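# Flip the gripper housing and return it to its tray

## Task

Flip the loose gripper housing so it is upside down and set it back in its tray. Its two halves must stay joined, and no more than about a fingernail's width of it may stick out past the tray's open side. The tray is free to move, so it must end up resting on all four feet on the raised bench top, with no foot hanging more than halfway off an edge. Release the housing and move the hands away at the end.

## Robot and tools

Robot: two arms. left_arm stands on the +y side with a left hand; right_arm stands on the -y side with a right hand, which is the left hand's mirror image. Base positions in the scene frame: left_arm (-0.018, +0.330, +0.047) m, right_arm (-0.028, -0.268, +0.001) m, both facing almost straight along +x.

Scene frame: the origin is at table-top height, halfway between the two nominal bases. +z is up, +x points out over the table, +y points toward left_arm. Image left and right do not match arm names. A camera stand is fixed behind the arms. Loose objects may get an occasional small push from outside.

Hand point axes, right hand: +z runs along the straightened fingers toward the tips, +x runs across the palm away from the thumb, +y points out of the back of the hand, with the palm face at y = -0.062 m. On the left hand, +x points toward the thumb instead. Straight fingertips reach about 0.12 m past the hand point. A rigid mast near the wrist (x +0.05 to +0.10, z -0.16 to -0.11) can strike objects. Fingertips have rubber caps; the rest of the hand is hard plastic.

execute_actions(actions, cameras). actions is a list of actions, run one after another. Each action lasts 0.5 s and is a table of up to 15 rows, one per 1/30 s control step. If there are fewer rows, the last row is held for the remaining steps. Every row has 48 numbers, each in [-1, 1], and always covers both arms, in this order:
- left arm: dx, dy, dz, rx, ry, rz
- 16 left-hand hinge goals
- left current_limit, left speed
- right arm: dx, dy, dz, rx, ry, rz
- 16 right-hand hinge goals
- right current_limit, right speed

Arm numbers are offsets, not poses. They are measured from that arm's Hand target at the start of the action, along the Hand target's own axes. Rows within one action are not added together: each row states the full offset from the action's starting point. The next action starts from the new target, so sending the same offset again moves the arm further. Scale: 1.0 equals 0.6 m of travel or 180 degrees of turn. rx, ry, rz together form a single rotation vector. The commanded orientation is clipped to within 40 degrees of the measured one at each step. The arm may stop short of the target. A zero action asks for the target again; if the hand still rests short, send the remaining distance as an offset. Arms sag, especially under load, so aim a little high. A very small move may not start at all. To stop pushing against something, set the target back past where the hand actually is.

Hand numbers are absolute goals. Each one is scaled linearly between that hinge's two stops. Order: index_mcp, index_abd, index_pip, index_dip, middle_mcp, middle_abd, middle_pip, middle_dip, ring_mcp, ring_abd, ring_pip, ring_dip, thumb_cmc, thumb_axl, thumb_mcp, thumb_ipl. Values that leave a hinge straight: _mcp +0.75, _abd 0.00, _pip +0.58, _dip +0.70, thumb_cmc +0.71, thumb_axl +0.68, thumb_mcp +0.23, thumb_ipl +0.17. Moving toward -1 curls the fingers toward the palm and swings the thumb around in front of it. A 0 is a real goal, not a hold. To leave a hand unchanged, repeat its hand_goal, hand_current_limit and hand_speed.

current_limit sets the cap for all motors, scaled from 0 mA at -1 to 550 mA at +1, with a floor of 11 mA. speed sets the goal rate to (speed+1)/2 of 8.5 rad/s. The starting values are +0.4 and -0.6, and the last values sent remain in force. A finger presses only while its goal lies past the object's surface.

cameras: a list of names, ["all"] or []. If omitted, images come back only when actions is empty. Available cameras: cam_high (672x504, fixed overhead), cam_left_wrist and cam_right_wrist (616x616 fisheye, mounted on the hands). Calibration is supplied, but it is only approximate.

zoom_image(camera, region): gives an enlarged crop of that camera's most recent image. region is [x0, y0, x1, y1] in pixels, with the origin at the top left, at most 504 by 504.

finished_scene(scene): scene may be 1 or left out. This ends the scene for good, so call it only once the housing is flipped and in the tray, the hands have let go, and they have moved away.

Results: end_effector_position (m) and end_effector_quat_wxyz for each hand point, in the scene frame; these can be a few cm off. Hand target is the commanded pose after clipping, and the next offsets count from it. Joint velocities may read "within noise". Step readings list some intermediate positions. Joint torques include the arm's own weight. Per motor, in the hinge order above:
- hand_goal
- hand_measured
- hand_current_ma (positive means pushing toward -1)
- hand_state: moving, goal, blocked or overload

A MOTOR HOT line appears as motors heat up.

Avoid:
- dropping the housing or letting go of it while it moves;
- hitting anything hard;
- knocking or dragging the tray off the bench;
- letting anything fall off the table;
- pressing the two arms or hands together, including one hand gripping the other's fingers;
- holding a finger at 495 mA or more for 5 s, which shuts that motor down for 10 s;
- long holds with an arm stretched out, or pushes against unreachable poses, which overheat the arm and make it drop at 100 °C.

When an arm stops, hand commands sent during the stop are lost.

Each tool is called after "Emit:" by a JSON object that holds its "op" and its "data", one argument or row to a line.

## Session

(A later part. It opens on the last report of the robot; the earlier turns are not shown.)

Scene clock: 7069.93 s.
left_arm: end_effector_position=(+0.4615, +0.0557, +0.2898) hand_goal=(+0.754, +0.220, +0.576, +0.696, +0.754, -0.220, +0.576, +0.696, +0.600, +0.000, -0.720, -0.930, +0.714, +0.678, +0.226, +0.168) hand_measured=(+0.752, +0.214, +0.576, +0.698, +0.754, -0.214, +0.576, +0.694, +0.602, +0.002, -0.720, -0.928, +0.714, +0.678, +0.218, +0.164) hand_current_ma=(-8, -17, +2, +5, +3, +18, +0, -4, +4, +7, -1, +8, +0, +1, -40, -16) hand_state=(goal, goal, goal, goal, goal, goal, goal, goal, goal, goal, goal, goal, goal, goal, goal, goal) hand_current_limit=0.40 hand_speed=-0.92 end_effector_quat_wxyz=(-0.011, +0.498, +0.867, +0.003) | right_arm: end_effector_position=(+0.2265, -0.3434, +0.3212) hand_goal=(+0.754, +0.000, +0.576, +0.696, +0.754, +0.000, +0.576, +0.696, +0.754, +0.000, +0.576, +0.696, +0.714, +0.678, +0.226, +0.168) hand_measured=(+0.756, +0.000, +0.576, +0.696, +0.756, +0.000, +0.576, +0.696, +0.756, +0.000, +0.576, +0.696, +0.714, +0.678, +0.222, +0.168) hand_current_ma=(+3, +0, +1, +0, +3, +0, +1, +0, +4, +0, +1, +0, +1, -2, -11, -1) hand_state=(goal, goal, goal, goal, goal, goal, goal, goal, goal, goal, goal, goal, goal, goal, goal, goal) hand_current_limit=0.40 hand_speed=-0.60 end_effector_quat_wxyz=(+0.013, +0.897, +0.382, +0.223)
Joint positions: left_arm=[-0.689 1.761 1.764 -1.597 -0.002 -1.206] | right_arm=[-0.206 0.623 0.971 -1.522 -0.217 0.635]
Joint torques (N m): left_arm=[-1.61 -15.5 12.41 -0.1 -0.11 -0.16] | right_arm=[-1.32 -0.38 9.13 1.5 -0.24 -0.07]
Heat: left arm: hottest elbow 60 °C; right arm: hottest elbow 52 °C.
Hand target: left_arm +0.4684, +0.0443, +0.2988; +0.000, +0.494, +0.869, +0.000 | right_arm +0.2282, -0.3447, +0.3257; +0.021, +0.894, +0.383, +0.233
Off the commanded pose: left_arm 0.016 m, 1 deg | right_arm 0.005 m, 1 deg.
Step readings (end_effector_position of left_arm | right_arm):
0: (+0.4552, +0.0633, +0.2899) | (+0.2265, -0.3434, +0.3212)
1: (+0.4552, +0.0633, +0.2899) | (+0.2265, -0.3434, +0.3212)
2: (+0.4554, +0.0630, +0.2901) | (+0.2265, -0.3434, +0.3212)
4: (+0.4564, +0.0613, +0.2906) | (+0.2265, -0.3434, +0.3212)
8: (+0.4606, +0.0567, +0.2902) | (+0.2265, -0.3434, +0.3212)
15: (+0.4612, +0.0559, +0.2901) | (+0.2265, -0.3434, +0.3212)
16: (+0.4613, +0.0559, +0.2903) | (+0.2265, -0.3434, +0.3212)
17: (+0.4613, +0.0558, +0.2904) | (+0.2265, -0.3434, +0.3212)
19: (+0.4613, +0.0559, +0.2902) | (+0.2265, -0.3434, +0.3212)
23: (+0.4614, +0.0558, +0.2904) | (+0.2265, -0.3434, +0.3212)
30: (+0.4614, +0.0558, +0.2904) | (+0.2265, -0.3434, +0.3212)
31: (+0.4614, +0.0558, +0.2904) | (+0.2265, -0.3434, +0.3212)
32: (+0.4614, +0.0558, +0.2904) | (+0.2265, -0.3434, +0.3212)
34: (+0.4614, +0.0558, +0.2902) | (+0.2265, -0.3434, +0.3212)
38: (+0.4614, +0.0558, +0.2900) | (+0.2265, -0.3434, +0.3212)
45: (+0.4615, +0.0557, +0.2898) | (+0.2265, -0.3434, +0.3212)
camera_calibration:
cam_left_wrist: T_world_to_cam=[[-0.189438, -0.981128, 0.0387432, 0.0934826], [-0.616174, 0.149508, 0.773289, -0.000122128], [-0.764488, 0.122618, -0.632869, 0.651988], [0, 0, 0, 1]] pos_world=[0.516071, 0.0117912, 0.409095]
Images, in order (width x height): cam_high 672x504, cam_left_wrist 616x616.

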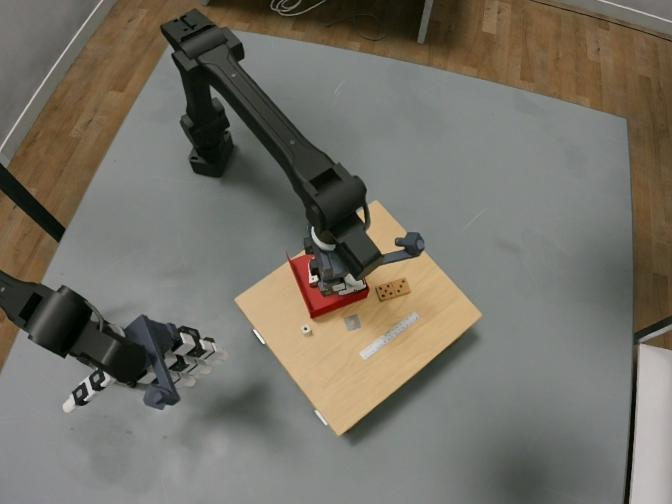

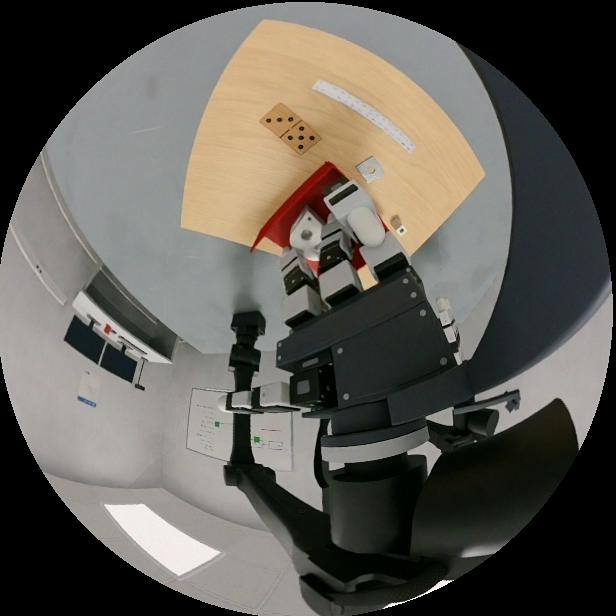

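Emit:
{"op": "execute_actions", "data": {
  "actions": [
    [[0.003,0,-0.03,0,0,0,0.754,0.24,0.576,0.696,0.754,-0.225,0.576,0.696,0.6,0,-0.72,-0.93,0.714,0.678,0.226,0.168,0.4,-0.85,0,0,0,0,0,0,0.754,0,0.576,0.696,0.754,0,0.576,0.696,0.754,0,0.576,0.696,0.714,0.678,0.226,0.168,0.4,-0.6],[0.006,0,-0.06,0,0,0,0.754,0.24,0.576,0.696,0.754,-0.225,0.576,0.696,0.6,0,-0.72,-0.93,0.714,0.678,0.226,0.168,0.4,-0.85,0,0,0,0,0,0,0.754,0,0.576,0.696,0.754,0,0.576,0.696,0.754,0,0.576,0.696,0.714,0.678,0.226,0.168,0.4,-0.6]]
  ],
  "cameras": ["cam_left_wrist", "cam_high"]
}}

Emit:
{"op": "zoom_image", "data": {
  "camera": "cam_left_wrist",
  "region": [260, 175, 345, 260]
}}

Emit:
{"op": "zoom_image", "data": {
  "camera": "cam_high",
  "region": [280, 225, 380, 325]
}}

Scene clock: 7079.50 s.
left_arm: end_effector_position=(+0.4621, +0.0552, +0.3180) hand_goal=(+0.754, +0.240, +0.576, +0.696, +0.754, -0.224, +0.576, +0.696, +0.600, +0.000, -0.720, -0.930, +0.714, +0.678, +0.226, +0.168) hand_measured=(+0.752, +0.234, +0.576, +0.698, +0.754, -0.220, +0.576, +0.694, +0.602, +0.002, -0.720, -0.928, +0.714, +0.678, +0.218, +0.164) hand_current_ma=(-8, -17, +2, +5, +2, +14, +0, -4, +4, +7, -1, +8, +0, +1, -40, -16) hand_state=(goal, goal, goal, goal, goal, goal, goal, goal, goal, goal, goal, goal, goal, goal, goal, goal) hand_current_limit=0.40 hand_speed=-0.85 end_effector_quat_wxyz=(-0.010, +0.498, +0.867, +0.003) | right_arm: end_effector_position=(+0.2265, -0.3434, +0.3212) hand_goal=(+0.754, +0.000, +0.576, +0.696, +0.754, +0.000, +0.576, +0.696, +0.754, +0.000, +0.576, +0.696, +0.714, +0.678, +0.226, +0.168) hand_measured=(+0.756, +0.000, +0.576, +0.696, +0.756, +0.000, +0.576, +0.696, +0.756, +0.000, +0.576, +0.696, +0.714, +0.678, +0.222, +0.168) hand_current_ma=(+3, +0, +1, +0, +3, +0, +1, +0, +4, +0, +1, +0, +1, -2, -11, -1) hand_state=(goal, goal, goal, goal, goal, goal, goal, goal, goal, goal, goal, goal, goal, goal, goal, goal) hand_current_limit=0.40 hand_speed=-0.60 end_effector_quat_wxyz=(+0.013, +0.897, +0.382, +0.223)
Joint positions: left_arm=[-0.689 1.765 1.844 -1.671 -0.002 -1.206] | right_arm=[-0.206 0.623 0.971 -1.522 -0.217 0.635]
Joint torques (N m): left_arm=[-1.67 -16.67 12.31 -0.29 -0.18 -0.14] | right_arm=[-1.55 -0.44 9.21 1.68 -0.27 -0.05]
Heat: left arm: hottest elbow 63 °C; right arm: hottest elbow 52 °C.
Hand target: left_arm +0.4666, +0.0473, +0.3349; +0.000, +0.494, +0.869, +0.000 | right_arm +0.2282, -0.3447, +0.3257; +0.021, +0.894, +0.383, +0.233
Off the commanded pose: left_arm 0.019 m, 1 deg | right_arm 0.005 m, 1 deg.
joint sent to its limit (left arm) — joint 4 (wrist pitch), lower limit. The joint targets still meet the commanded pose.
Step readings (end_effector_position of left_arm | right_arm):
0: (+0.4615, +0.0557, +0.2898) | (+0.2265, -0.3434, +0.3212)
1: (+0.4615, +0.0557, +0.2900) | (+0.2265, -0.3434, +0.3212)
2: (+0.4611, +0.0560, +0.2909) | (+0.2265, -0.3434, +0.3212)
4: (+0.4600, +0.0569, +0.2952) | (+0.2265, -0.3434, +0.3212)
8: (+0.4607, +0.0563, +0.3098) | (+0.2265, -0.3434, +0.3212)
15: (+0.4624, +0.0550, +0.3180) | (+0.2265, -0.3434, +0.3212)
camera_calibration:
cam_left_wrist: T_world_to_cam=[[-0.189513, -0.98108, 0.0395901, 0.0917319], [-0.617317, 0.150407, 0.772203, -0.0207218], [-0.763547, 0.121903, -0.634141, 0.670398], [0, 0, 0, 1]] pos_world=[0.516473, 0.0113898, 0.437497]
Images, in order (width x height): cam_high 672x504, cam_left_wrist 616x616.

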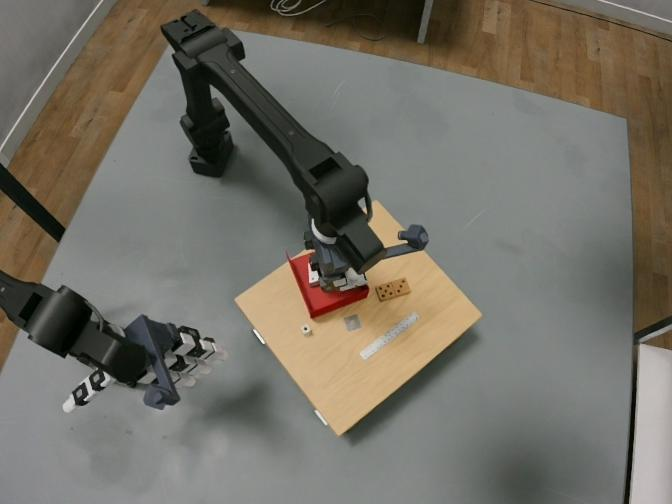

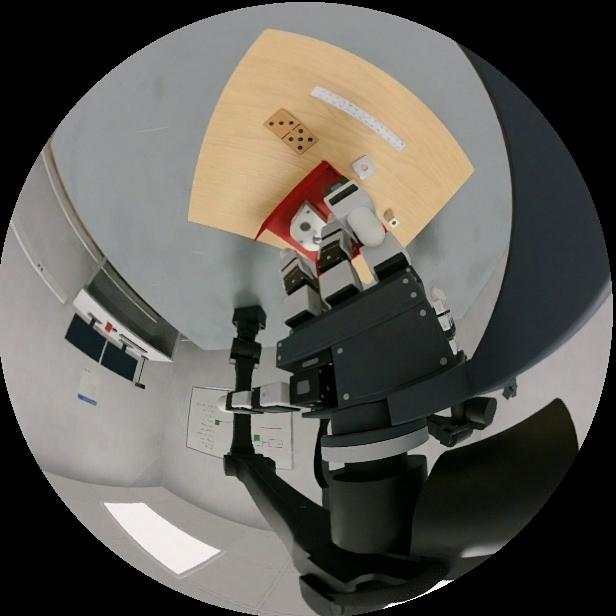

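Scaled by 5.929 from the camera's 616x616 image, which has a finer 880x880 frame.

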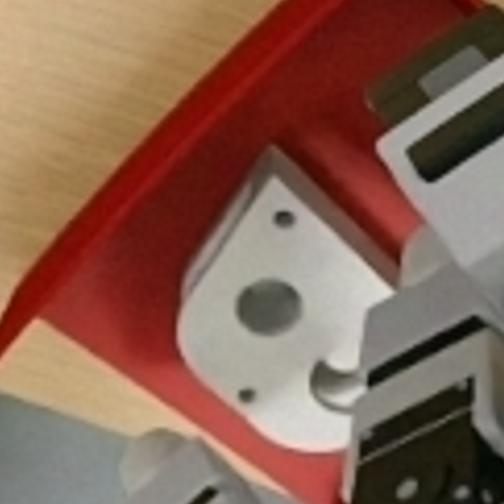

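Scaled by 5.040 from the camera's 672x504 image, which has a finer 960x720 frame.

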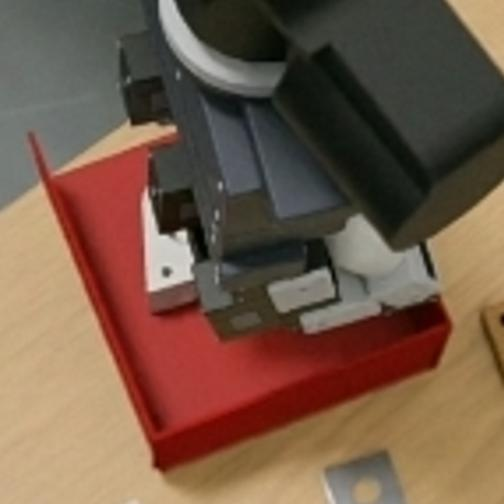

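Emit:
{"op": "execute_actions", "data": {
  "actions": [
    [[0.0,0,-0.03,0,0,0,0.754,0.24,0.576,0.696,0.754,-0.225,0.576,0.696,0.6,0,-0.72,-0.93,0.714,0.678,0.226,0.168,0.4,-0.85,0,0,0,0,0,0,0.754,0,0.576,0.696,0.754,0,0.576,0.696,0.754,0,0.576,0.696,0.714,0.678,0.226,0.168,0.4,-0.6],[0.0,0,-0.07,0,0,0,0.754,0.24,0.576,0.696,0.754,-0.225,0.576,0.696,0.6,0,-0.72,-0.93,0.714,0.678,0.226,0.168,0.4,-0.85,0,0,0,0,0,0,0.754,0,0.576,0.696,0.754,0,0.576,0.696,0.754,0,0.576,0.696,0.714,0.678,0.226,0.168,0.4,-0.6]],
    [[0.02,0,-0.03,0,0,0,0.754,0.1,0.576,0.696,0.754,-0.1,0.576,0.696,0.6,0,-0.72,-0.93,0.714,0.678,0.226,0.168,0.4,-0.7,0,0,0,0,0,0,0.754,0,0.576,0.696,0.754,0,0.576,0.696,0.754,0,0.576,0.696,0.714,0.678,0.226,0.168,0.4,-0.6],[0.06,0,-0.06,0,0,0,0.754,0,0.576,0.696,0.754,0,0.576,0.696,0.6,0,-0.72,-0.93,0.714,0.678,0.226,0.168,0.4,-0.7,0,0,0,0,0,0,0.754,0,0.576,0.696,0.754,0,0.576,0.696,0.754,0,0.576,0.696,0.714,0.678,0.226,0.168,0.4,-0.6]],
    [[0.03,0,0,0,0,0,0.754,0,0.576,0.696,0.754,0,0.576,0.696,0.6,0,-0.72,-0.93,0.714,0.678,0.226,0.168,0.4,-0.7,0,0,0,0,0,0,0.754,0,0.576,0.696,0.754,0,0.576,0.696,0.754,0,0.576,0.696,0.714,0.678,0.226,0.168,0.4,-0.6],[0.08,0,0,0,0,0,0.754,0,0.576,0.696,0.754,0,0.576,0.696,0.6,0,-0.72,-0.93,0.714,0.678,0.226,0.168,0.4,-0.7,0,0,0,0,0,0,0.754,0,0.576,0.696,0.754,0,0.576,0.696,0.754,0,0.576,0.696,0.714,0.678,0.226,0.168,0.4,-0.6]]
  ],
  "cameras": ["cam_left_wrist", "cam_high"]
}}

Emit:
{"op": "zoom_image", "data": {
  "camera": "cam_high",
  "region": [280, 225, 380, 325]
}}

Emit:
{"op": "zoom_image", "data": {
  "camera": "cam_left_wrist",
  "region": [280, 140, 420, 280]
}}

Scene clock: 7093.90 s.
left_arm: end_effector_position=(+0.4247, +0.1180, +0.4074) hand_goal=(+0.754, +0.000, +0.576, +0.696, +0.754, +0.000, +0.576, +0.696, +0.600, +0.000, -0.720, -0.930, +0.714, +0.678, +0.226, +0.168) hand_measured=(+0.752, +0.002, +0.576, +0.698, +0.754, -0.002, +0.576, +0.694, +0.602, +0.002, -0.720, -0.928, +0.714, +0.678, +0.218, +0.164) hand_current_ma=(-7, +7, +2, +5, +2, -7, +0, -4, +4, +7, -1, +8, +1, +1, -40, -16) hand_state=(goal, goal, goal, goal, goal, goal, goal, goal, goal, goal, goal, goal, goal, goal, goal, goal) hand_current_limit=0.40 hand_speed=-0.70 end_effector_quat_wxyz=(+0.067, +0.489, +0.870, +0.006) | right_arm: end_effector_position=(+0.2265, -0.3434, +0.3212) hand_goal=(+0.754, +0.000, +0.576, +0.696, +0.754, +0.000, +0.576, +0.696, +0.754, +0.000, +0.576, +0.696, +0.714, +0.678, +0.226, +0.168) hand_measured=(+0.756, +0.000, +0.576, +0.696, +0.756, +0.000, +0.576, +0.696, +0.756, +0.000, +0.576, +0.696, +0.714, +0.678, +0.222, +0.168) hand_current_ma=(+3, +0, +1, +0, +3, +0, +1, +0, +4, +0, +1, +0, +1, -2, -11, -1) hand_state=(goal, goal, goal, goal, goal, goal, goal, goal, goal, goal, goal, goal, goal, goal, goal, goal) hand_current_limit=0.40 hand_speed=-0.60 end_effector_quat_wxyz=(+0.013, +0.897, +0.382, +0.223)
Joint positions: left_arm=[-0.645 1.512 1.749 -1.675 -0.027 -1.177] | right_arm=[-0.206 0.623 0.971 -1.522 -0.217 0.635]
Joint torques (N m): left_arm=[-1.08 -13.39 8.72 0.38 -0.21 0.16] | right_arm=[-1.44 -0.26 9.18 1.58 -0.26 -0.05]
Heat: left arm: hottest elbow 63 °C; right arm: hottest elbow 52 °C.
Hand target: left_arm +0.4236, +0.1194, +0.4129; +0.000, +0.494, +0.869, +0.001 | right_arm +0.2282, -0.3447, +0.3257; +0.021, +0.894, +0.383, +0.233
Off the commanded pose: left_arm 0.006 m, 8 deg | right_arm 0.005 m, 1 deg.
joint sent to its limit (left arm) — joint 4 (wrist pitch), lower limit. The joint targets are off in orientation, not in position.
Step readings (end_effector_position of left_arm | right_arm):
0: (+0.4621, +0.0552, +0.3180) | (+0.2265, -0.3434, +0.3212)
1: (+0.4621, +0.0552, +0.3180) | (+0.2265, -0.3434, +0.3212)
2: (+0.4622, +0.0553, +0.3182) | (+0.2265, -0.3434, +0.3212)
4: (+0.4632, +0.0554, +0.3200) | (+0.2265, -0.3434, +0.3212)
8: (+0.4644, +0.0547, +0.3292) | (+0.2265, -0.3434, +0.3212)
15: (+0.4641, +0.0545, +0.3509) | (+0.2265, -0.3434, +0.3212)
16: (+0.4640, +0.0545, +0.3522) | (+0.2265, -0.3434, +0.3212)
17: (+0.4638, +0.0550, +0.3540) | (+0.2265, -0.3434, +0.3212)
19: (+0.4628, +0.0566, +0.3596) | (+0.2265, -0.3434, +0.3212)
23: (+0.4566, +0.0642, +0.3803) | (+0.2265, -0.3434, +0.3212)
30: (+0.4448, +0.0750, +0.4165) | (+0.2265, -0.3434, +0.3212)
31: (+0.4443, +0.0754, +0.4178) | (+0.2265, -0.3434, +0.3212)
32: (+0.4438, +0.0762, +0.4176) | (+0.2265, -0.3434, +0.3212)
34: (+0.4395, +0.0827, +0.4115) | (+0.2265, -0.3434, +0.3212)
38: (+0.4296, +0.1041, +0.3977) | (+0.2265, -0.3434, +0.3212)
45: (+0.4262, +0.1170, +0.4047) | (+0.2265, -0.3434, +0.3212)
camera_calibration:
cam_left_wrist: T_world_to_cam=[[-0.18106, -0.979792, 0.0849965, 0.120426], [-0.719717, 0.190905, 0.667505, -0.0408394], [-0.670243, 0.059685, -0.739738, 0.701585], [0, 0, 0, 1]] pos_world=[0.462644, 0.0839149, 0.536014]
Images, in order (width x height): cam_high 672x504, cam_left_wrist 616x616.

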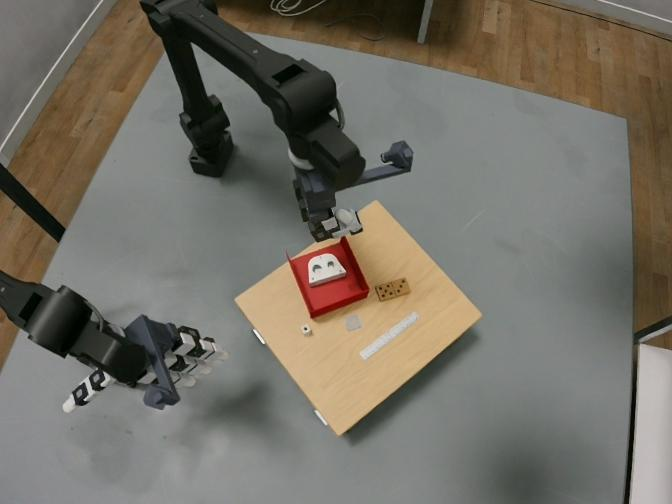

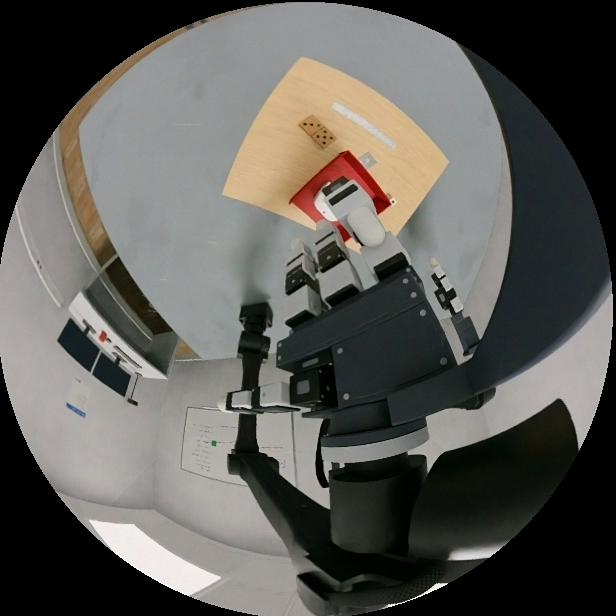

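Scaled by 5.040 from the camera's 672x504 image, which has a finer 960x720 frame.

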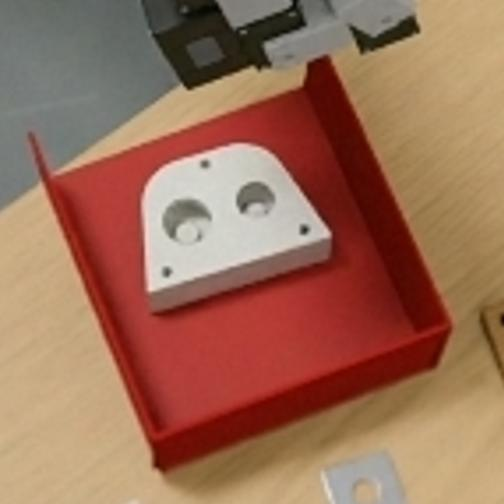

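Scaled by 3.600 from the camera's 616x616 image, which has a finer 880x880 frame.

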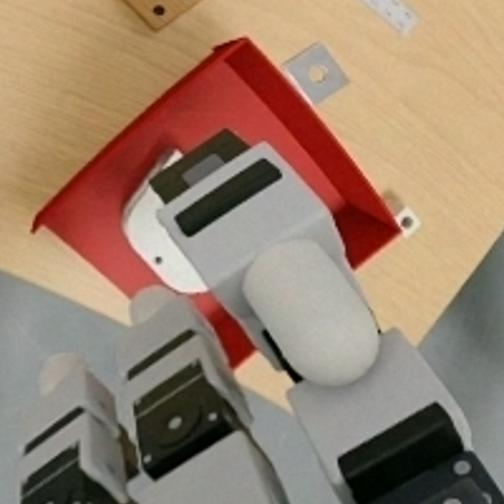

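Emit:
{"op": "zoom_image", "data": {
  "camera": "cam_high",
  "region": [298, 245, 358, 295]
}}

Scaled by 8.400 from the camera's 672x504 image, which has a finer 960x720 frame.

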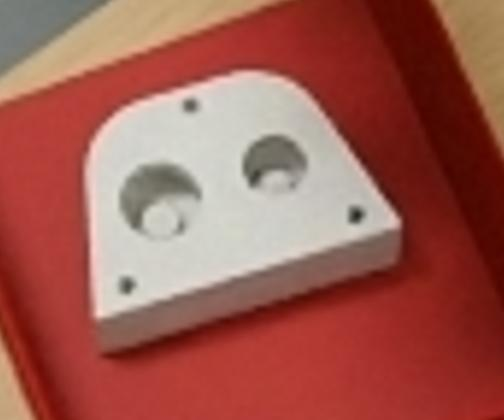

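Emit:
{"op": "execute_actions", "data": {
  "actions": [
    [[0.03,0,0,0,0,0,0.754,0,0.576,0.696,0.754,0,0.576,0.696,0.6,0,-0.72,-0.93,0.714,0.678,0.226,0.168,0.4,-0.7,0,0,0,0,0,0,0.754,0,0.576,0.696,0.754,0,0.576,0.696,0.754,0,0.576,0.696,0.714,0.678,0.226,0.168,0.4,-0.6],[0.08,0,0,0,0,0,0.754,0,0.576,0.696,0.754,0,0.576,0.696,0.6,0,-0.72,-0.93,0.714,0.678,0.226,0.168,0.4,-0.7,0,0,0,0,0,0,0.754,0,0.576,0.696,0.754,0,0.576,0.696,0.754,0,0.576,0.696,0.714,0.678,0.226,0.168,0.4,-0.6]],
    [[0.03,0,0,0,0,0,0.754,0,0.576,0.696,0.754,0,0.576,0.696,0.6,0,-0.72,-0.93,0.714,0.678,0.226,0.168,0.4,-0.7,0,0,0,0,0,0,0.754,0,0.576,0.696,0.754,0,0.576,0.696,0.754,0,0.576,0.696,0.714,0.678,0.226,0.168,0.4,-0.6],[0.08,0,0,0,0,0,0.754,0,0.576,0.696,0.754,0,0.576,0.696,0.6,0,-0.72,-0.93,0.714,0.678,0.226,0.168,0.4,-0.7,0,0,0,0,0,0,0.754,0,0.576,0.696,0.754,0,0.576,0.696,0.754,0,0.576,0.696,0.714,0.678,0.226,0.168,0.4,-0.6]]
  ],
  "cameras": ["cam_left_wrist", "cam_high"]
}}

Emit:
{"op": "zoom_image", "data": {
  "camera": "cam_high",
  "region": [270, 215, 390, 335]
}}

Emit:
{"op": "zoom_image", "data": {
  "camera": "cam_left_wrist",
  "region": [280, 120, 420, 260]
}}

Scene clock: 7115.30 s.
left_arm: end_effector_position=(+0.3743, +0.2006, +0.4105) hand_goal=(+0.754, +0.000, +0.576, +0.696, +0.754, +0.000, +0.576, +0.696, +0.600, +0.000, -0.720, -0.930, +0.714, +0.678, +0.226, +0.168) hand_measured=(+0.752, +0.002, +0.576, +0.698, +0.754, -0.002, +0.576, +0.694, +0.602, +0.002, -0.720, -0.928, +0.714, +0.678, +0.218, +0.164) hand_current_ma=(-6, +6, +2, +5, +1, -6, +0, -4, +6, +7, -1, +8, +1, +1, -40, -16) hand_state=(goal, goal, goal, goal, goal, goal, goal, goal, goal, goal, goal, goal, goal, goal, goal, goal) hand_current_limit=0.40 hand_speed=-0.70 end_effector_quat_wxyz=(+0.068, +0.487, +0.871, +0.012) | right_arm: end_effector_position=(+0.2265, -0.3434, +0.3212) hand_goal=(+0.754, +0.000, +0.576, +0.696, +0.754, +0.000, +0.576, +0.696, +0.754, +0.000, +0.576, +0.696, +0.714, +0.678, +0.226, +0.168) hand_measured=(+0.756, +0.000, +0.576, +0.696, +0.756, +0.000, +0.576, +0.696, +0.756, +0.000, +0.576, +0.696, +0.714, +0.678, +0.222, +0.168) hand_current_ma=(+3, +0, +1, +0, +3, +0, +1, +0, +4, +0, +1, +0, +1, -2, -11, -1) hand_state=(goal, goal, goal, goal, goal, goal, goal, goal, goal, goal, goal, goal, goal, goal, goal, goal) hand_current_limit=0.40 hand_speed=-0.60 end_effector_quat_wxyz=(+0.013, +0.897, +0.382, +0.223)
Joint positions: left_arm=[-0.549 1.284 1.525 -1.676 -0.027 -1.086] | right_arm=[-0.206 0.623 0.971 -1.522 -0.217 0.635]
Joint torques (N m): left_arm=[-0.91 -9.99 8.72 0.44 -0.2 0.3] | right_arm=[-1.32 -0.09 9.18 1.62 -0.25 -0.07]
Heat: left arm: hottest elbow 59 °C; right arm: hottest elbow 52 °C.
Hand target: left_arm +0.3745, +0.2019, +0.4130; +0.000, +0.494, +0.869, +0.000 | right_arm +0.2282, -0.3447, +0.3257; +0.021, +0.894, +0.383, +0.233
Off the commanded pose: left_arm 0.003 m, 8 deg | right_arm 0.005 m, 1 deg.
joint sent to its limit (left arm) — joint 4 (wrist pitch), lower limit. The joint targets are off in orientation, not in position.
Step readings (end_effector_position of left_arm | right_arm):
0: (+0.4248, +0.1179, +0.4074) | (+0.2265, -0.3434, +0.3212)
1: (+0.4247, +0.1180, +0.4072) | (+0.2265, -0.3434, +0.3212)
2: (+0.4240, +0.1187, +0.4064) | (+0.2265, -0.3434, +0.3212)
4: (+0.4191, +0.1253, +0.4015) | (+0.2265, -0.3434, +0.3212)
8: (+0.4056, +0.1457, +0.3957) | (+0.2265, -0.3434, +0.3212)
15: (+0.3994, +0.1591, +0.4113) | (+0.2265, -0.3434, +0.3212)
16: (+0.3990, +0.1594, +0.4120) | (+0.2265, -0.3434, +0.3212)
17: (+0.3981, +0.1603, +0.4117) | (+0.2265, -0.3434, +0.3212)
19: (+0.3932, +0.1669, +0.4070) | (+0.2265, -0.3434, +0.3212)
23: (+0.3804, +0.1883, +0.3987) | (+0.2265, -0.3434, +0.3212)
30: (+0.3747, +0.2005, +0.4109) | (+0.2265, -0.3434, +0.3212)
camera_calibration:
cam_left_wrist: T_world_to_cam=[[-0.176318, -0.981573, 0.07367, 0.195211], [-0.725619, 0.180183, 0.664087, -0.0892633], [-0.665124, 0.0636341, -0.744017, 0.66425], [0, 0, 0, 1]] pos_world=[0.411456, 0.165429, 0.53911]
Images, in order (width x height): cam_high 672x504, cam_left_wrist 616x616.

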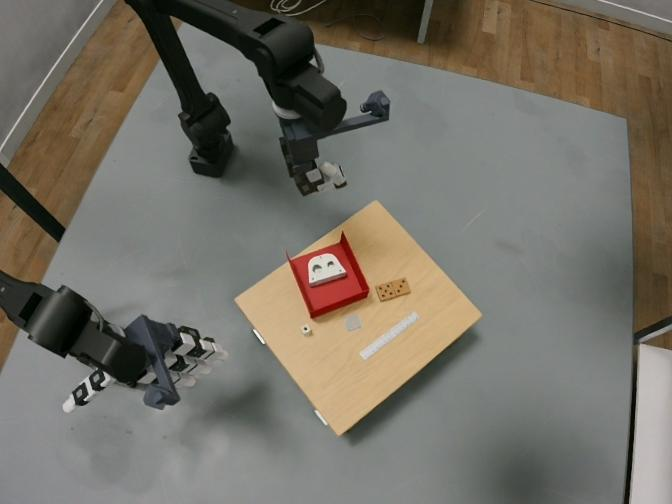

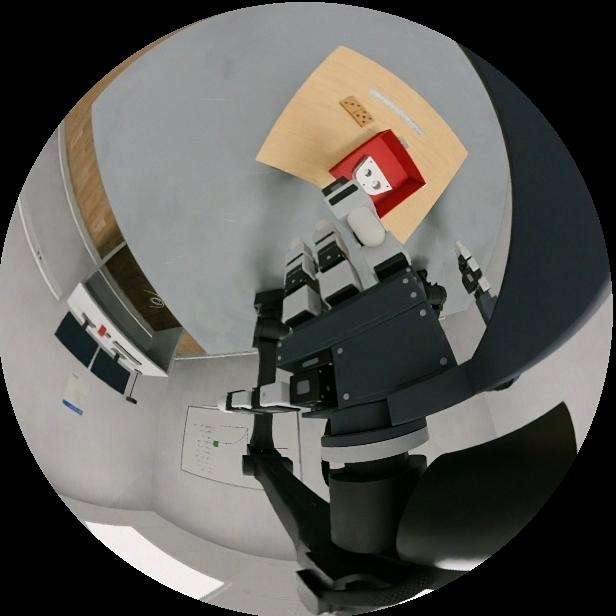

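Scaled by 4.200 from the camera's 672x504 image, which has a finer 960x720 frame.

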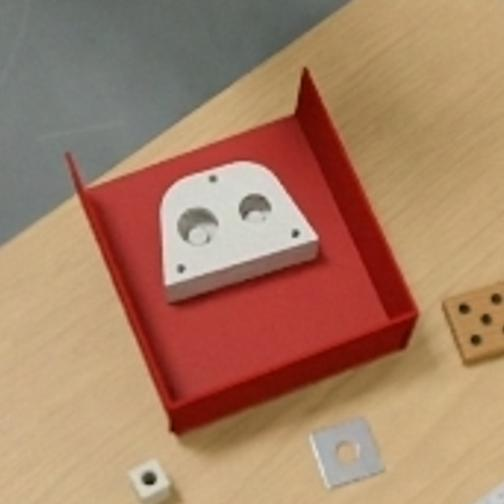

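Scaled by 3.600 from the camera's 616x616 image, which has a finer 880x880 frame.

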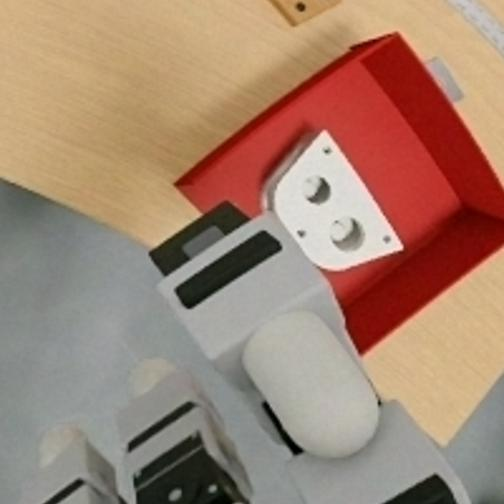

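Emit:
{"op": "finished_scene", "data": {
  "scene": 1
}}

The scene is finished: the task was done.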